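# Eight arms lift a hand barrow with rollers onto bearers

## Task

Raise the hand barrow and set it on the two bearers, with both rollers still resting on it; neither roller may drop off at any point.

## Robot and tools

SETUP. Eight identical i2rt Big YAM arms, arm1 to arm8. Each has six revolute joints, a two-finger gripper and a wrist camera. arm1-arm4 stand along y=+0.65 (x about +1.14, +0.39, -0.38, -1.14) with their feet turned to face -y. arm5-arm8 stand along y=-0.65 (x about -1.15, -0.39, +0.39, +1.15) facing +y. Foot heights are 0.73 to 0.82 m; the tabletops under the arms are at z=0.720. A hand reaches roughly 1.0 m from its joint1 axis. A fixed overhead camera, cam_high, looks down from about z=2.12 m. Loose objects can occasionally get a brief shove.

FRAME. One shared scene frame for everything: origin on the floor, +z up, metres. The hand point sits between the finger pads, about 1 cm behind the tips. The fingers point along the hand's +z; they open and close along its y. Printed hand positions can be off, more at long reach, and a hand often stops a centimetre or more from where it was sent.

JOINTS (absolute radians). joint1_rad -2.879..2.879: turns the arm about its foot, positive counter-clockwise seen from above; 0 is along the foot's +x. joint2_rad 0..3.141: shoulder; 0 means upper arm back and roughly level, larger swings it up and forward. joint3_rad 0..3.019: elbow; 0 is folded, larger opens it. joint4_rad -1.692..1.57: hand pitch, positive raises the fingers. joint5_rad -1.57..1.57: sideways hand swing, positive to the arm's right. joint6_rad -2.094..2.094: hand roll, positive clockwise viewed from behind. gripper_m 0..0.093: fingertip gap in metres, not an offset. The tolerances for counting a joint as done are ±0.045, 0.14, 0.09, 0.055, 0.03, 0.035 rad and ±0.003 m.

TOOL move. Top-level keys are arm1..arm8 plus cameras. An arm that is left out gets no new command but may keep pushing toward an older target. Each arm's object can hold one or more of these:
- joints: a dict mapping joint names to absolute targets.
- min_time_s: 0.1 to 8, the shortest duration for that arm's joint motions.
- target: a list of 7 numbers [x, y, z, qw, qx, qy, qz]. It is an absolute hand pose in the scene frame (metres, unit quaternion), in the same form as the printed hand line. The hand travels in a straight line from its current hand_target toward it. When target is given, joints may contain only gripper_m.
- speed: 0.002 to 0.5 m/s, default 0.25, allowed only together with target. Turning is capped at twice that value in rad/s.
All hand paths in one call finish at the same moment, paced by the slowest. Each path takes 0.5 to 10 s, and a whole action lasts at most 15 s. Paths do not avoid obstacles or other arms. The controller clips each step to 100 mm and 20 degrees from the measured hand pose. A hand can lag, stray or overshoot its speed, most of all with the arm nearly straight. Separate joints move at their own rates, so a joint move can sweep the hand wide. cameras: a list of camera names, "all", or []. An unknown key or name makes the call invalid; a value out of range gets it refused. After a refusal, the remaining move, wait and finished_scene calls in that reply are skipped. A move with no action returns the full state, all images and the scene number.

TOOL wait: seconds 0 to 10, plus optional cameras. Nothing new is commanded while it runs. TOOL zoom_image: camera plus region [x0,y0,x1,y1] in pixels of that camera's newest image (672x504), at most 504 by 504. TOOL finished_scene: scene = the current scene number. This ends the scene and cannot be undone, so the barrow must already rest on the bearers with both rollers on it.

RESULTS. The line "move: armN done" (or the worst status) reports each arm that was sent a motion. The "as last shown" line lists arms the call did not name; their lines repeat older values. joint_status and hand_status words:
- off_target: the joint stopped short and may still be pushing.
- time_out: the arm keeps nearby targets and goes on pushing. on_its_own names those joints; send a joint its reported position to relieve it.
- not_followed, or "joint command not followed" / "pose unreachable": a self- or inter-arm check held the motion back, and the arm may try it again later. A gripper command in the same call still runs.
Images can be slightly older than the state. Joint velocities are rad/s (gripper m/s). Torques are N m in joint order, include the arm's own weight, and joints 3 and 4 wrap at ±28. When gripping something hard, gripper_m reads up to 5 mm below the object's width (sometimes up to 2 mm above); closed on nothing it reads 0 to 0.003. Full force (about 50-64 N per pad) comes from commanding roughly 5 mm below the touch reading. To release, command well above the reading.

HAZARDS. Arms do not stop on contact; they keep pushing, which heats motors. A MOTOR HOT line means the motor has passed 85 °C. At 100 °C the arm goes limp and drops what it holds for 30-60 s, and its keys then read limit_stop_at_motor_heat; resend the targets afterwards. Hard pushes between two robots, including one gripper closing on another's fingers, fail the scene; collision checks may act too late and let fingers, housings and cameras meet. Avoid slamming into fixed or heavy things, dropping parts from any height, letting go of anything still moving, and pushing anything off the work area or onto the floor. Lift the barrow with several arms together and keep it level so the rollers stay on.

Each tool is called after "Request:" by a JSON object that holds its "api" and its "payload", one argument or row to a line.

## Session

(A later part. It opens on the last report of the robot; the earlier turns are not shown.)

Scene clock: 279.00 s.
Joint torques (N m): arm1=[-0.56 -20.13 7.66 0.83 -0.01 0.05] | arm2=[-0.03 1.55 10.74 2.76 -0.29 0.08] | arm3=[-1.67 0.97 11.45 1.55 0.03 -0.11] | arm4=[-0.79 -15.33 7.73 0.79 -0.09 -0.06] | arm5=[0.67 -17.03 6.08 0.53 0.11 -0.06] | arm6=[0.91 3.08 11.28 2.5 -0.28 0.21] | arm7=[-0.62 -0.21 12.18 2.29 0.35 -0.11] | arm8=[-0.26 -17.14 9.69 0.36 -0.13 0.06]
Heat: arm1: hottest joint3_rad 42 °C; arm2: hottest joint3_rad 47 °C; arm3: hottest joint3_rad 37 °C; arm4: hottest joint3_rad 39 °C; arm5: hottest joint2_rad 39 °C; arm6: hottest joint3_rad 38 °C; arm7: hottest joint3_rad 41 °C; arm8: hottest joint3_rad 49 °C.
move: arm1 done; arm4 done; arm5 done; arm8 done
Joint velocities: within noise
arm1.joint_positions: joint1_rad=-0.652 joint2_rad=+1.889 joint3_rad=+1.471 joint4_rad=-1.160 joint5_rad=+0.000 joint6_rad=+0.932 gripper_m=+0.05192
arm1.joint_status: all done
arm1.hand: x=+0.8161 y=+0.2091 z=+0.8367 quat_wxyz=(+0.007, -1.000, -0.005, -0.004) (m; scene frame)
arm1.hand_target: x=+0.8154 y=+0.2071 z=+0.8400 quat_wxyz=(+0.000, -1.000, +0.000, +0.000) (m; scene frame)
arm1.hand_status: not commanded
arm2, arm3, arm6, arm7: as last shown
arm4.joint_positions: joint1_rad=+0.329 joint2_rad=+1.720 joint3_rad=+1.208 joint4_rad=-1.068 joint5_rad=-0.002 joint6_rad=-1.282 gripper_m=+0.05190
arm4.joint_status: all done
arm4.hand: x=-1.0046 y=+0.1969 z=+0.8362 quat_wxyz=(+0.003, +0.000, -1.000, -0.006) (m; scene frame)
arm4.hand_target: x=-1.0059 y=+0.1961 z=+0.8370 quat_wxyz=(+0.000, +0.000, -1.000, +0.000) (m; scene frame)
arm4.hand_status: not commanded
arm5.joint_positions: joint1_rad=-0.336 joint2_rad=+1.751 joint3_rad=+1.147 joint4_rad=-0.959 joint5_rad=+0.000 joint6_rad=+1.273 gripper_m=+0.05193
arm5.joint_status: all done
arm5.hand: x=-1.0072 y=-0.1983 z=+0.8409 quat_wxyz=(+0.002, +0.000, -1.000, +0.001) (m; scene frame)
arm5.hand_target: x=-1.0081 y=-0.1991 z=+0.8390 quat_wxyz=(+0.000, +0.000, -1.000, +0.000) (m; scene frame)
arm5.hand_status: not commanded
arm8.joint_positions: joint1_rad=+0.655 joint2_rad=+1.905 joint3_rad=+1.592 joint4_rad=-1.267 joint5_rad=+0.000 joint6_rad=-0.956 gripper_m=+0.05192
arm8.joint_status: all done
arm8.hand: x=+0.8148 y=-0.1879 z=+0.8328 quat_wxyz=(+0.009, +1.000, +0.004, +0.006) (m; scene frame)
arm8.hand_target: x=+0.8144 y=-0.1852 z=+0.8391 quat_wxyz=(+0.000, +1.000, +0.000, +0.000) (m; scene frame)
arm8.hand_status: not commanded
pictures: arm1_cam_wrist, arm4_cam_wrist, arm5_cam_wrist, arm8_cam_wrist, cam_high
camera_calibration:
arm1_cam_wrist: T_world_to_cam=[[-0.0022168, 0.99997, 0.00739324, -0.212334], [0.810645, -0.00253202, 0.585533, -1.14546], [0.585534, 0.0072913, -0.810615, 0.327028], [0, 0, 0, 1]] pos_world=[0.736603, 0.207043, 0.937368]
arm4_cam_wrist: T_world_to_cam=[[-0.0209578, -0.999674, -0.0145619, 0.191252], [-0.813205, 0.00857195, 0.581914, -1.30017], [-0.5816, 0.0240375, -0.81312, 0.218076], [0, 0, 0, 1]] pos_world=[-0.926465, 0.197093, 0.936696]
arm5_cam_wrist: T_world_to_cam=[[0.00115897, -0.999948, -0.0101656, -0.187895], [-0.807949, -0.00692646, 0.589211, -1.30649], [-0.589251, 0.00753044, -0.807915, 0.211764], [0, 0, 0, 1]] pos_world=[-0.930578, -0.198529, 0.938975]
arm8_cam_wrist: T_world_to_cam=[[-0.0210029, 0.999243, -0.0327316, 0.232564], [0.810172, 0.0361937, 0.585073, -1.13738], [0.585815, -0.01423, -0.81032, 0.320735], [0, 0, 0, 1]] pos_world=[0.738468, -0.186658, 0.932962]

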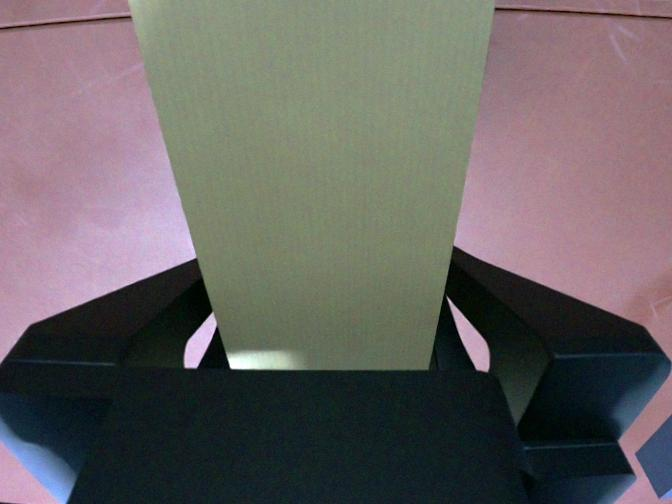

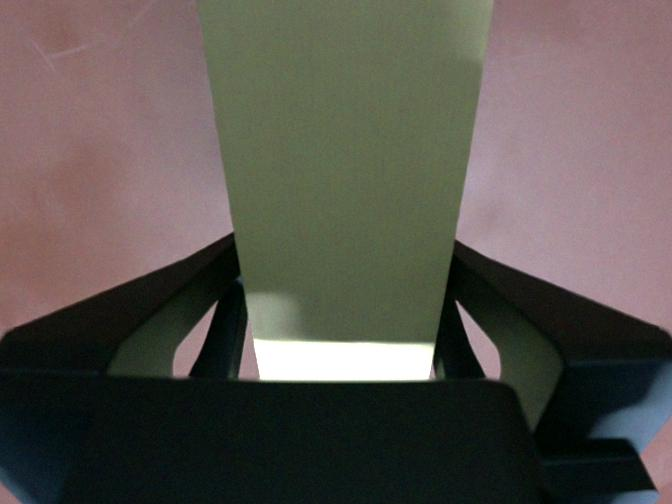

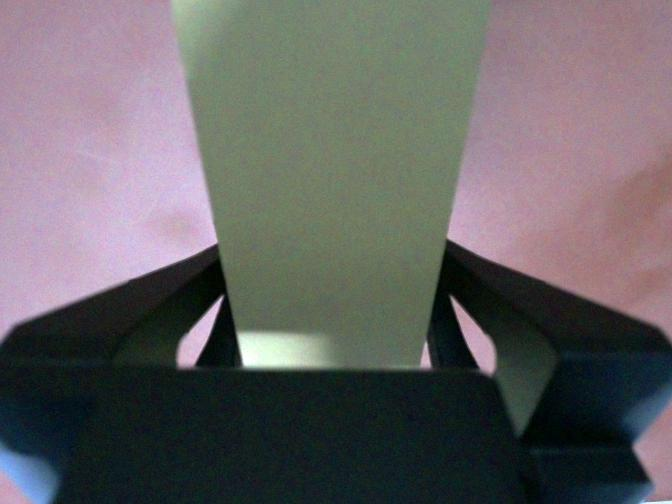

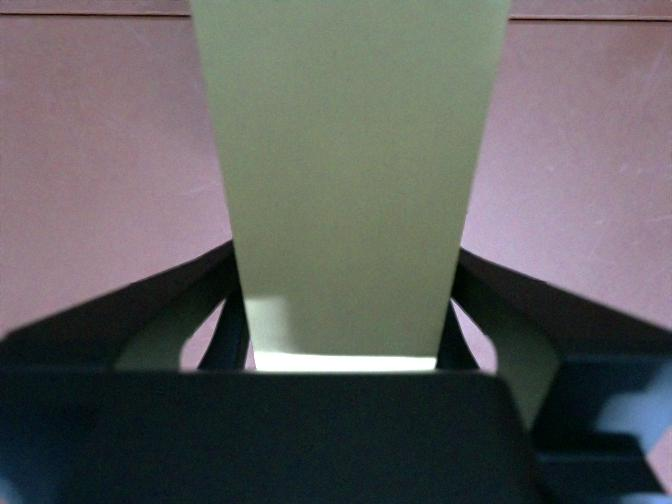

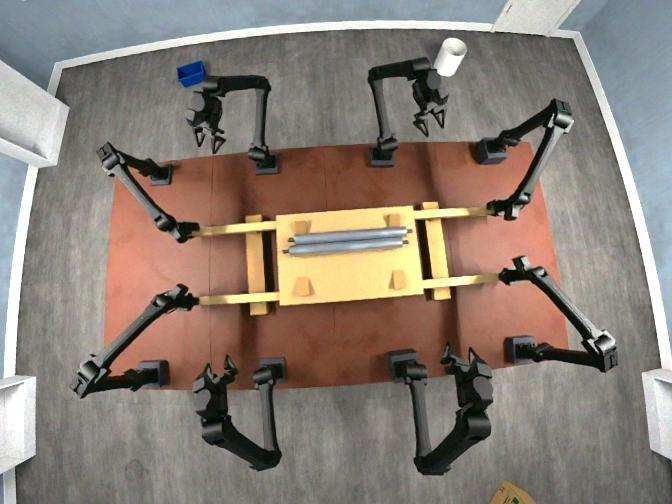

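Request:
{"api": "move", "payload": {
  "arm1": {"joints": {"gripper_m": 0.09}},
  "arm4": {"joints": {"gripper_m": 0.09}},
  "arm5": {"joints": {"gripper_m": 0.09}},
  "arm8": {"joints": {"gripper_m": 0.09}}
}}

Request:
{"api": "move", "payload": {
  "arm1": {"target": [0.812, 0.200, 0.97, 0, 1, 0, 0], "speed": 0.12},
  "arm4": {"target": [-1.005, 0.188, 0.97, 0, 0, 1, 0], "speed": 0.12},
  "arm5": {"target": [-1.007, -0.190, 0.97, 0, 0, 1, 0], "speed": 0.12},
  "arm8": {"target": [0.811, -0.178, 0.97, 0, 1, 0, 0], "speed": 0.12},
  "cameras": ["cam_high", "arm2_cam_wrist", "arm3_cam_wrist", "arm6_cam_wrist", "arm7_cam_wrist"]
}}

Request:
{"api": "zoom_image", "payload": {
  "camera": "cam_high",
  "region": [240, 190, 440, 325]
}}

Scene clock: 284.43 s.
Joint torques (N m): arm1=[-0.5 -20.13 7.68 0.81 -0.07 0.05] | arm2=[-0.09 1.55 10.76 2.74 -0.29 0.08] | arm3=[-1.73 0.97 11.45 1.55 0.03 -0.11] | arm4=[-0.73 -15.33 7.72 0.79 -0.07 -0.06] | arm5=[0.38 -16.85 6.06 0.5 0.11 -0.06] | arm6=[0.97 3.19 11.26 2.45 -0.29 0.22] | arm7=[-0.79 -0.32 12.16 2.32 0.36 -0.09] | arm8=[-0.26 -17.14 9.69 0.36 -0.13 0.05]
Heat: arm1: hottest joint3_rad 41 °C; arm2: hottest joint3_rad 47 °C; arm3: hottest joint3_rad 37 °C; arm4: hottest joint3_rad 39 °C; arm5: hottest joint2_rad 40 °C; arm6: hottest joint3_rad 38 °C; arm7: hottest joint3_rad 42 °C; arm8: hottest joint3_rad 48 °C.
move: arm1 done; arm4 done; arm5 done; arm8 done
Joint velocities: within noise
arm1.joint_positions: joint1_rad=-0.652 joint2_rad=+1.889 joint3_rad=+1.471 joint4_rad=-1.160 joint5_rad=+0.000 joint6_rad=+0.932 gripper_m=+0.08984
arm1.joint_status: all done
arm1.hand: x=+0.8161 y=+0.2091 z=+0.8367 quat_wxyz=(+0.007, -1.000, -0.005, -0.004) (m; scene frame)
arm1.hand_target: x=+0.8154 y=+0.2071 z=+0.8400 quat_wxyz=(+0.000, -1.000, +0.000, +0.000) (m; scene frame)
arm1.hand_status: not commanded
arm2, arm3, arm6, arm7: as last shown
arm4.joint_positions: joint1_rad=+0.329 joint2_rad=+1.720 joint3_rad=+1.208 joint4_rad=-1.068 joint5_rad=-0.002 joint6_rad=-1.282 gripper_m=+0.08981
arm4.joint_status: all done
arm4.hand: x=-1.0046 y=+0.1969 z=+0.8362 quat_wxyz=(+0.003, +0.000, -1.000, -0.006) (m; scene frame)
arm4.hand_target: x=-1.0059 y=+0.1961 z=+0.8370 quat_wxyz=(+0.000, +0.000, -1.000, +0.000) (m; scene frame)
arm4.hand_status: not commanded
arm5.joint_positions: joint1_rad=-0.336 joint2_rad=+1.751 joint3_rad=+1.147 joint4_rad=-0.959 joint5_rad=+0.000 joint6_rad=+1.273 gripper_m=+0.08984
arm5.joint_status: all done
arm5.hand: x=-1.0072 y=-0.1983 z=+0.8409 quat_wxyz=(+0.002, +0.000, -1.000, +0.001) (m; scene frame)
arm5.hand_target: x=-1.0081 y=-0.1991 z=+0.8390 quat_wxyz=(+0.000, +0.000, -1.000, +0.000) (m; scene frame)
arm5.hand_status: not commanded
arm8.joint_positions: joint1_rad=+0.655 joint2_rad=+1.905 joint3_rad=+1.592 joint4_rad=-1.267 joint5_rad=+0.000 joint6_rad=-0.956 gripper_m=+0.08983
arm8.joint_status: all done
arm8.hand: x=+0.8148 y=-0.1879 z=+0.8328 quat_wxyz=(+0.009, +1.000, +0.004, +0.006) (m; scene frame)
arm8.hand_target: x=+0.8144 y=-0.1852 z=+0.8391 quat_wxyz=(+0.000, +1.000, +0.000, +0.000) (m; scene frame)
arm8.hand_status: not commanded
pictures: none

Scene clock: 286.33 s.
Joint torques (N m): arm1=[-0.5 -20.72 12.71 -0.13 -0.04 0.04] | arm2=[-0.03 1.55 10.76 2.74 -0.29 0.08] | arm3=[-1.67 0.91 11.43 1.55 0.03 -0.11] | arm4=[-1.08 -14.86 14.63 -0.17 -0.06 -0.1] | arm5=[0.56 -16.67 11.06 -0.21 0.1 -0.01] | arm6=[0.97 3.25 11.28 2.48 -0.28 0.21] | arm7=[-0.62 -0.09 12.12 2.29 0.35 -0.08] | arm8=[-0.44 -17.2 16.42 -0.4 -0.13 0.04]
Heat: arm1: hottest joint3_rad 41 °C; arm2: hottest joint3_rad 48 °C; arm3: hottest joint3_rad 37 °C; arm4: hottest joint3_rad 39 °C; arm5: hottest joint2_rad 40 °C; arm6: hottest joint3_rad 38 °C; arm7: hottest joint3_rad 42 °C; arm8: hottest joint3_rad 48 °C.
move: arm1 off_target; arm4 off_target; arm5 off_target; arm8 off_target
Joint velocities: within noise
arm1.joint_positions: joint1_rad=-0.652 joint2_rad=+1.827 joint3_rad=+1.667 joint4_rad=-1.458 joint5_rad=+0.000 joint6_rad=+0.933 gripper_m=+0.08992
arm1.joint_status: not commanded
arm1.hand: x=+0.8177 y=+0.2109 z=+0.9419 quat_wxyz=(+0.023, -1.000, -0.004, -0.016) (m; scene frame)
arm1.hand_target: x=+0.8126 y=+0.2011 z=+0.9699 quat_wxyz=(+0.000, -1.000, +0.000, +0.000) (m; scene frame)
arm1.hand_status: off_target (0.031 m and 3.2 deg from the pose sent, 0.134 m and 1.0 deg at the start)
arm2.joint_positions: joint1_rad=+0.207 joint2_rad=+0.598 joint3_rad=+1.315 joint4_rad=-1.401 joint5_rad=-0.153 joint6_rad=-0.098 gripper_m=+0.08496
arm2.joint_status: not commanded
arm2.hand: x=+0.4658 y=+0.4362 z=+1.2251 quat_wxyz=(-0.369, -0.491, -0.756, +0.227) (m; scene frame)
arm2.hand_target: x=+0.4680 y=+0.4380 z=+1.2526 quat_wxyz=(-0.396, -0.480, -0.744, +0.243) (m; scene frame)
arm2.hand_status: not commanded
arm3.joint_positions: joint1_rad=-0.208 joint2_rad=+0.598 joint3_rad=+1.327 joint4_rad=-1.391 joint5_rad=+0.154 joint6_rad=+0.099 gripper_m=+0.08494
arm3.joint_status: not commanded
arm3.hand: x=-0.4403 y=+0.4298 z=+1.3212 quat_wxyz=(-0.246, -0.733, -0.523, +0.359) (m; scene frame)
arm3.hand_target: x=-0.4425 y=+0.4312 z=+1.3412 quat_wxyz=(-0.257, -0.724, -0.516, +0.378) (m; scene frame)
arm3.hand_status: not commanded
arm4.joint_positions: joint1_rad=+0.328 joint2_rad=+1.621 joint3_rad=+1.385 joint4_rad=-1.385 joint5_rad=-0.002 joint6_rad=-1.282 gripper_m=+0.08989
arm4.joint_status: not commanded
arm4.hand: x=-1.0067 y=+0.2047 z=+0.9448 quat_wxyz=(+0.009, +0.000, -1.000, -0.025) (m; scene frame)
arm4.hand_target: x=-1.0054 y=+0.1893 z=+0.9700 quat_wxyz=(+0.000, +0.000, -1.000, +0.000) (m; scene frame)
arm4.hand_status: off_target (0.030 m and 3.1 deg from the pose sent, 0.134 m and 0.8 deg at the start)
arm5.joint_positions: joint1_rad=-0.336 joint2_rad=+1.624 joint3_rad=+1.306 joint4_rad=-1.279 joint5_rad=+0.000 joint6_rad=+1.273 gripper_m=+0.08992
arm5.joint_status: not commanded
arm5.hand: x=-1.0086 y=-0.2038 z=+0.9524 quat_wxyz=(+0.007, +0.000, -1.000, +0.018) (m; scene frame)
arm5.hand_target: x=-1.0073 y=-0.1906 z=+0.9702 quat_wxyz=(+0.000, +0.000, -1.000, +0.000) (m; scene frame)
arm5.hand_status: off_target (0.022 m and 2.2 deg from the pose sent, 0.129 m and 0.2 deg at the start)
arm6.joint_positions: joint1_rad=+0.292 joint2_rad=+0.632 joint3_rad=+1.410 joint4_rad=-1.343 joint5_rad=-0.214 joint6_rad=-0.191 gripper_m=+0.08494
arm6.joint_status: not commanded
arm6.hand: x=-0.4772 y=-0.4337 z=+1.3034 quat_wxyz=(-0.262, +0.761, -0.424, -0.415) (m; scene frame)
arm6.hand_target: x=-0.4796 y=-0.4349 z=+1.3210 quat_wxyz=(-0.268, +0.752, -0.419, -0.433) (m; scene frame)
arm6.hand_status: not commanded
arm7.joint_positions: joint1_rad=-0.293 joint2_rad=+0.635 joint3_rad=+1.402 joint4_rad=-1.348 joint5_rad=+0.214 joint6_rad=+0.187 gripper_m=+0.08493
arm7.joint_status: not commanded
arm7.hand: x=+0.4939 y=-0.4377 z=+1.2871 quat_wxyz=(-0.415, +0.404, -0.778, -0.245) (m; scene frame)
arm7.hand_target: x=+0.4957 y=-0.4408 z=+1.3105 quat_wxyz=(-0.437, +0.395, -0.766, -0.258) (m; scene frame)
arm7.hand_status: not commanded
arm8.joint_positions: joint1_rad=+0.655 joint2_rad=+1.868 joint3_rad=+1.809 joint4_rad=-1.577 joint5_rad=+0.000 joint6_rad=-0.956 gripper_m=+0.08991
arm8.joint_status: not commanded
arm8.hand: x=+0.8190 y=-0.1935 z=+0.9358 quat_wxyz=(+0.032, +0.999, +0.004, +0.021) (m; scene frame)
arm8.hand_target: x=+0.8122 y=-0.1800 z=+0.9699 quat_wxyz=(+0.000, +1.000, +0.000, +0.000) (m; scene frame)
arm8.hand_status: off_target (0.038 m and 4.4 deg from the pose sent, 0.138 m and 1.3 deg at the start)
pictures: arm2_cam_wrist, arm3_cam_wrist, arm6_cam_wrist, arm7_cam_wrist, cam_high
camera_calibration:
arm2_cam_wrist: T_world_to_cam=[[-0.908349, -0.417639, -0.0219171, 0.632658], [-0.398021, 0.879391, -0.261248, 0.122651], [0.128381, -0.228581, -0.965023, 1.34806], [0, 0, 0, 1]] pos_world=[0.450426, 0.464506, 1.34682]
arm3_cam_wrist: T_world_to_cam=[[-0.944062, 0.328892, 0.024003, -0.588456], [0.30839, 0.906302, -0.288986, 0.133027], [-0.116799, -0.265419, -0.957032, 1.45195], [0, 0, 0, 1]] pos_world=[-0.426977, 0.458351, 1.44213]
arm6_cam_wrist: T_world_to_cam=[[0.866909, 0.49786, 0.0245693, 0.599489], [0.465482, -0.79093, -0.397186, 0.401277], [-0.178311, 0.355761, -0.917409, 1.39294], [0, 0, 0, 1]] pos_world=[-0.458114, -0.476635, 1.42255]
arm7_cam_wrist: T_world_to_cam=[[0.828702, -0.558699, -0.0332938, -0.611679], [-0.528789, -0.76207, -0.373672, 0.41354], [0.183398, 0.327268, -0.926963, 1.37248], [0, 0, 0, 1]] pos_world=[0.473865, -0.475767, 1.4064]

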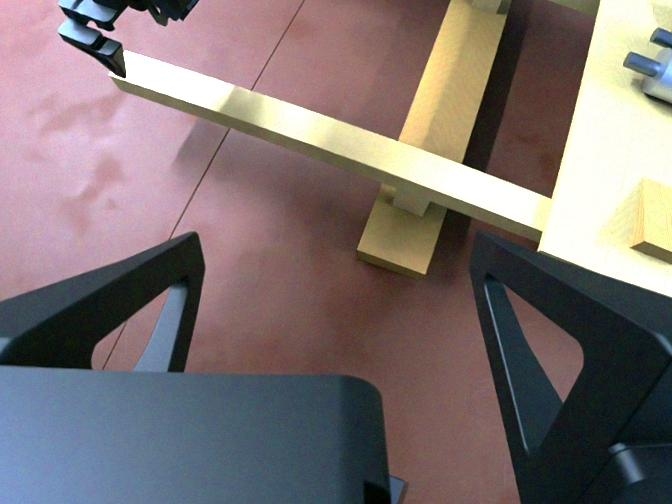

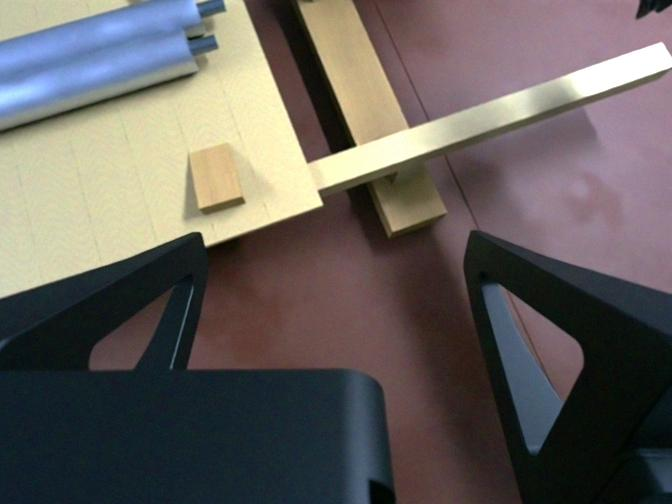

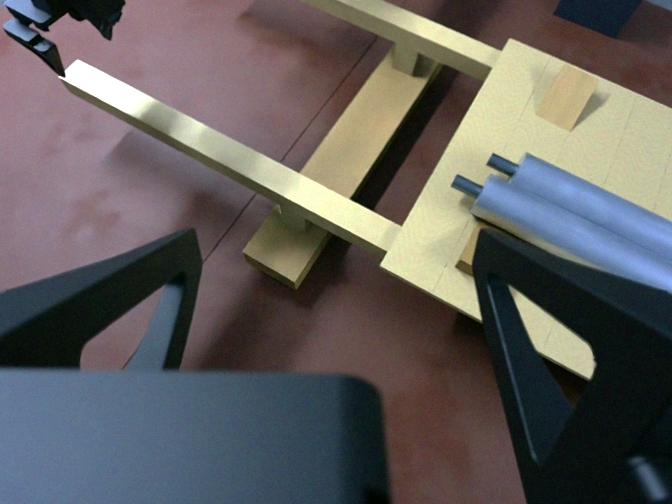

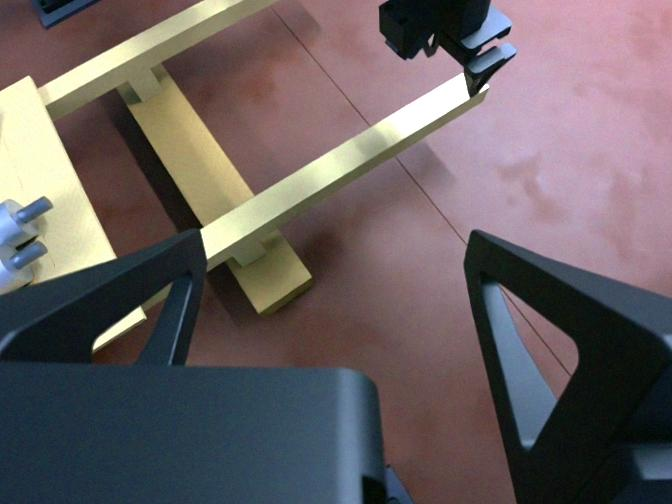

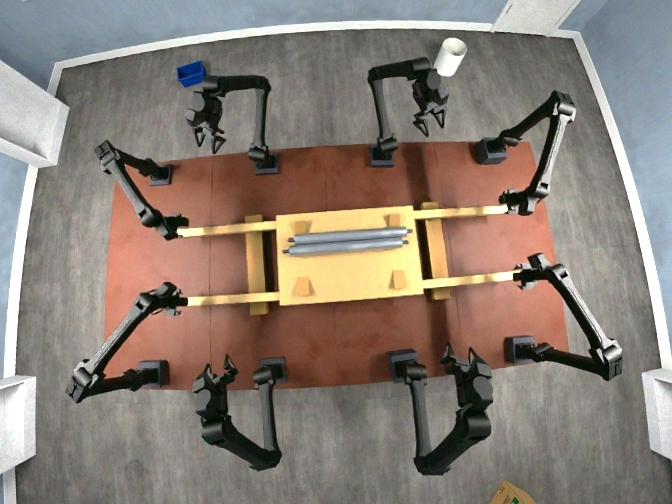

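Scaled by 2.520 from the camera's 672x504 image, which has a finer 960x720 frame.

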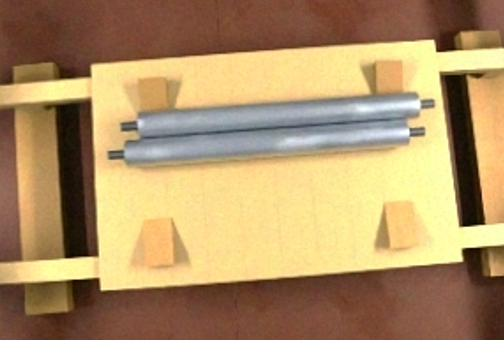

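Request:
{"api": "move", "payload": {
  "cameras": ["cam_high"]
}}

Scene clock: 288.23 s.
Joint torques (N m): arm1=[-0.79 -20.89 12.74 -0.12 -0.04 0.04] | arm2=[-0.09 1.55 10.77 2.74 -0.29 0.08] | arm3=[-1.67 0.97 11.45 1.55 0.03 -0.11] | arm4=[-1.08 -14.86 14.63 -0.18 -0.06 -0.1] | arm5=[0.79 -16.73 11.04 -0.24 0.1 -0.02] | arm6=[0.91 3.19 11.28 2.5 -0.28 0.21] | arm7=[-0.79 -0.44 12.15 2.26 0.34 -0.09] | arm8=[-0.38 -17.2 16.42 -0.42 -0.13 0.03]
Heat: arm1: hottest joint3_rad 41 °C; arm2: hottest joint3_rad 48 °C; arm3: hottest joint3_rad 37 °C; arm4: hottest joint3_rad 39 °C; arm5: hottest joint2_rad 40 °C; arm6: hottest joint3_rad 38 °C; arm7: hottest joint3_rad 42 °C; arm8: hottest joint3_rad 48 °C.
Joint velocities: within noise
arm1.joint_positions: joint1_rad=-0.652 joint2_rad=+1.827 joint3_rad=+1.667 joint4_rad=-1.458 joint5_rad=+0.000 joint6_rad=+0.933 gripper_m=+0.08992
arm1.joint_status: not commanded
arm1.hand: x=+0.8177 y=+0.2109 z=+0.9419 quat_wxyz=(+0.023, -1.000, -0.004, -0.016) (m; scene frame)
arm1.hand_target: x=+0.8126 y=+0.2011 z=+0.9699 quat_wxyz=(+0.000, -1.000, +0.000, +0.000) (m; scene frame)
arm1.hand_status: off_target (0.031 m and 3.2 deg from the pose sent, 0.134 m and 1.0 deg at the start)
arm2.joint_positions: joint1_rad=+0.207 joint2_rad=+0.598 joint3_rad=+1.315 joint4_rad=-1.401 joint5_rad=-0.153 joint6_rad=-0.098 gripper_m=+0.08496
arm2.joint_status: not commanded
arm2.hand: x=+0.4658 y=+0.4362 z=+1.2251 quat_wxyz=(-0.369, -0.491, -0.756, +0.227) (m; scene frame)
arm2.hand_target: x=+0.4680 y=+0.4380 z=+1.2526 quat_wxyz=(-0.396, -0.480, -0.744, +0.243) (m; scene frame)
arm2.hand_status: not commanded
arm3.joint_positions: joint1_rad=-0.208 joint2_rad=+0.598 joint3_rad=+1.327 joint4_rad=-1.391 joint5_rad=+0.154 joint6_rad=+0.099 gripper_m=+0.08494
arm3.joint_status: not commanded
arm3.hand: x=-0.4403 y=+0.4298 z=+1.3212 quat_wxyz=(-0.246, -0.733, -0.523, +0.359) (m; scene frame)
arm3.hand_target: x=-0.4425 y=+0.4312 z=+1.3412 quat_wxyz=(-0.257, -0.724, -0.516, +0.378) (m; scene frame)
arm3.hand_status: not commanded
arm4.joint_positions: joint1_rad=+0.328 joint2_rad=+1.621 joint3_rad=+1.385 joint4_rad=-1.385 joint5_rad=-0.002 joint6_rad=-1.282 gripper_m=+0.08989
arm4.joint_status: not commanded
arm4.hand: x=-1.0067 y=+0.2047 z=+0.9448 quat_wxyz=(+0.009, +0.000, -1.000, -0.025) (m; scene frame)
arm4.hand_target: x=-1.0054 y=+0.1893 z=+0.9700 quat_wxyz=(+0.000, +0.000, -1.000, +0.000) (m; scene frame)
arm4.hand_status: off_target (0.030 m and 3.1 deg from the pose sent, 0.134 m and 0.8 deg at the start)
arm5.joint_positions: joint1_rad=-0.336 joint2_rad=+1.624 joint3_rad=+1.306 joint4_rad=-1.279 joint5_rad=+0.000 joint6_rad=+1.273 gripper_m=+0.08992
arm5.joint_status: not commanded
arm5.hand: x=-1.0086 y=-0.2038 z=+0.9524 quat_wxyz=(+0.007, +0.000, -1.000, +0.018) (m; scene frame)
arm5.hand_target: x=-1.0073 y=-0.1906 z=+0.9702 quat_wxyz=(+0.000, +0.000, -1.000, +0.000) (m; scene frame)
arm5.hand_status: off_target (0.022 m and 2.2 deg from the pose sent, 0.129 m and 0.2 deg at the start)
arm6.joint_positions: joint1_rad=+0.292 joint2_rad=+0.632 joint3_rad=+1.410 joint4_rad=-1.343 joint5_rad=-0.214 joint6_rad=-0.191 gripper_m=+0.08494
arm6.joint_status: not commanded
arm6.hand: x=-0.4772 y=-0.4337 z=+1.3034 quat_wxyz=(-0.262, +0.761, -0.424, -0.415) (m; scene frame)
arm6.hand_target: x=-0.4796 y=-0.4349 z=+1.3210 quat_wxyz=(-0.268, +0.752, -0.419, -0.433) (m; scene frame)
arm6.hand_status: not commanded
arm7.joint_positions: joint1_rad=-0.293 joint2_rad=+0.635 joint3_rad=+1.402 joint4_rad=-1.348 joint5_rad=+0.214 joint6_rad=+0.187 gripper_m=+0.08493
arm7.joint_status: not commanded
arm7.hand: x=+0.4939 y=-0.4377 z=+1.2871 quat_wxyz=(-0.415, +0.404, -0.778, -0.245) (m; scene frame)
arm7.hand_target: x=+0.4957 y=-0.4408 z=+1.3105 quat_wxyz=(-0.437, +0.395, -0.766, -0.258) (m; scene frame)
arm7.hand_status: not commanded
arm8.joint_positions: joint1_rad=+0.655 joint2_rad=+1.868 joint3_rad=+1.810 joint4_rad=-1.577 joint5_rad=+0.000 joint6_rad=-0.956 gripper_m=+0.08991
arm8.joint_status: not commanded
arm8.hand: x=+0.8190 y=-0.1934 z=+0.9359 quat_wxyz=(+0.031, +0.999, +0.004, +0.021) (m; scene frame)
arm8.hand_target: x=+0.8122 y=-0.1799 z=+0.9700 quat_wxyz=(+0.000, +1.000, +0.000, +0.000) (m; scene frame)
arm8.hand_status: off_target (0.038 m and 4.4 deg from the pose sent, 0.138 m and 1.3 deg at the start)
pictures: cam_high

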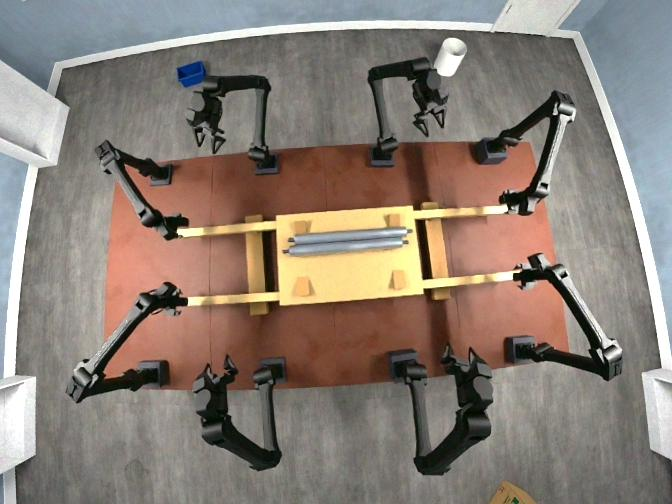

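Request:
{"api": "zoom_image", "payload": {
  "camera": "cam_high",
  "region": [220, 190, 480, 330]
}}

Scaled by 1.938 from the camera's 672x504 image, which has a finer 960x720 frame.

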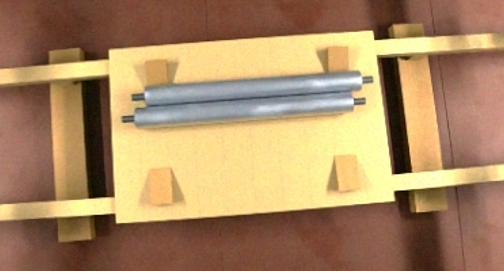

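Request:
{"api": "finished_scene", "payload": {
  "scene": 2
}}

The scene is finished: the task was done.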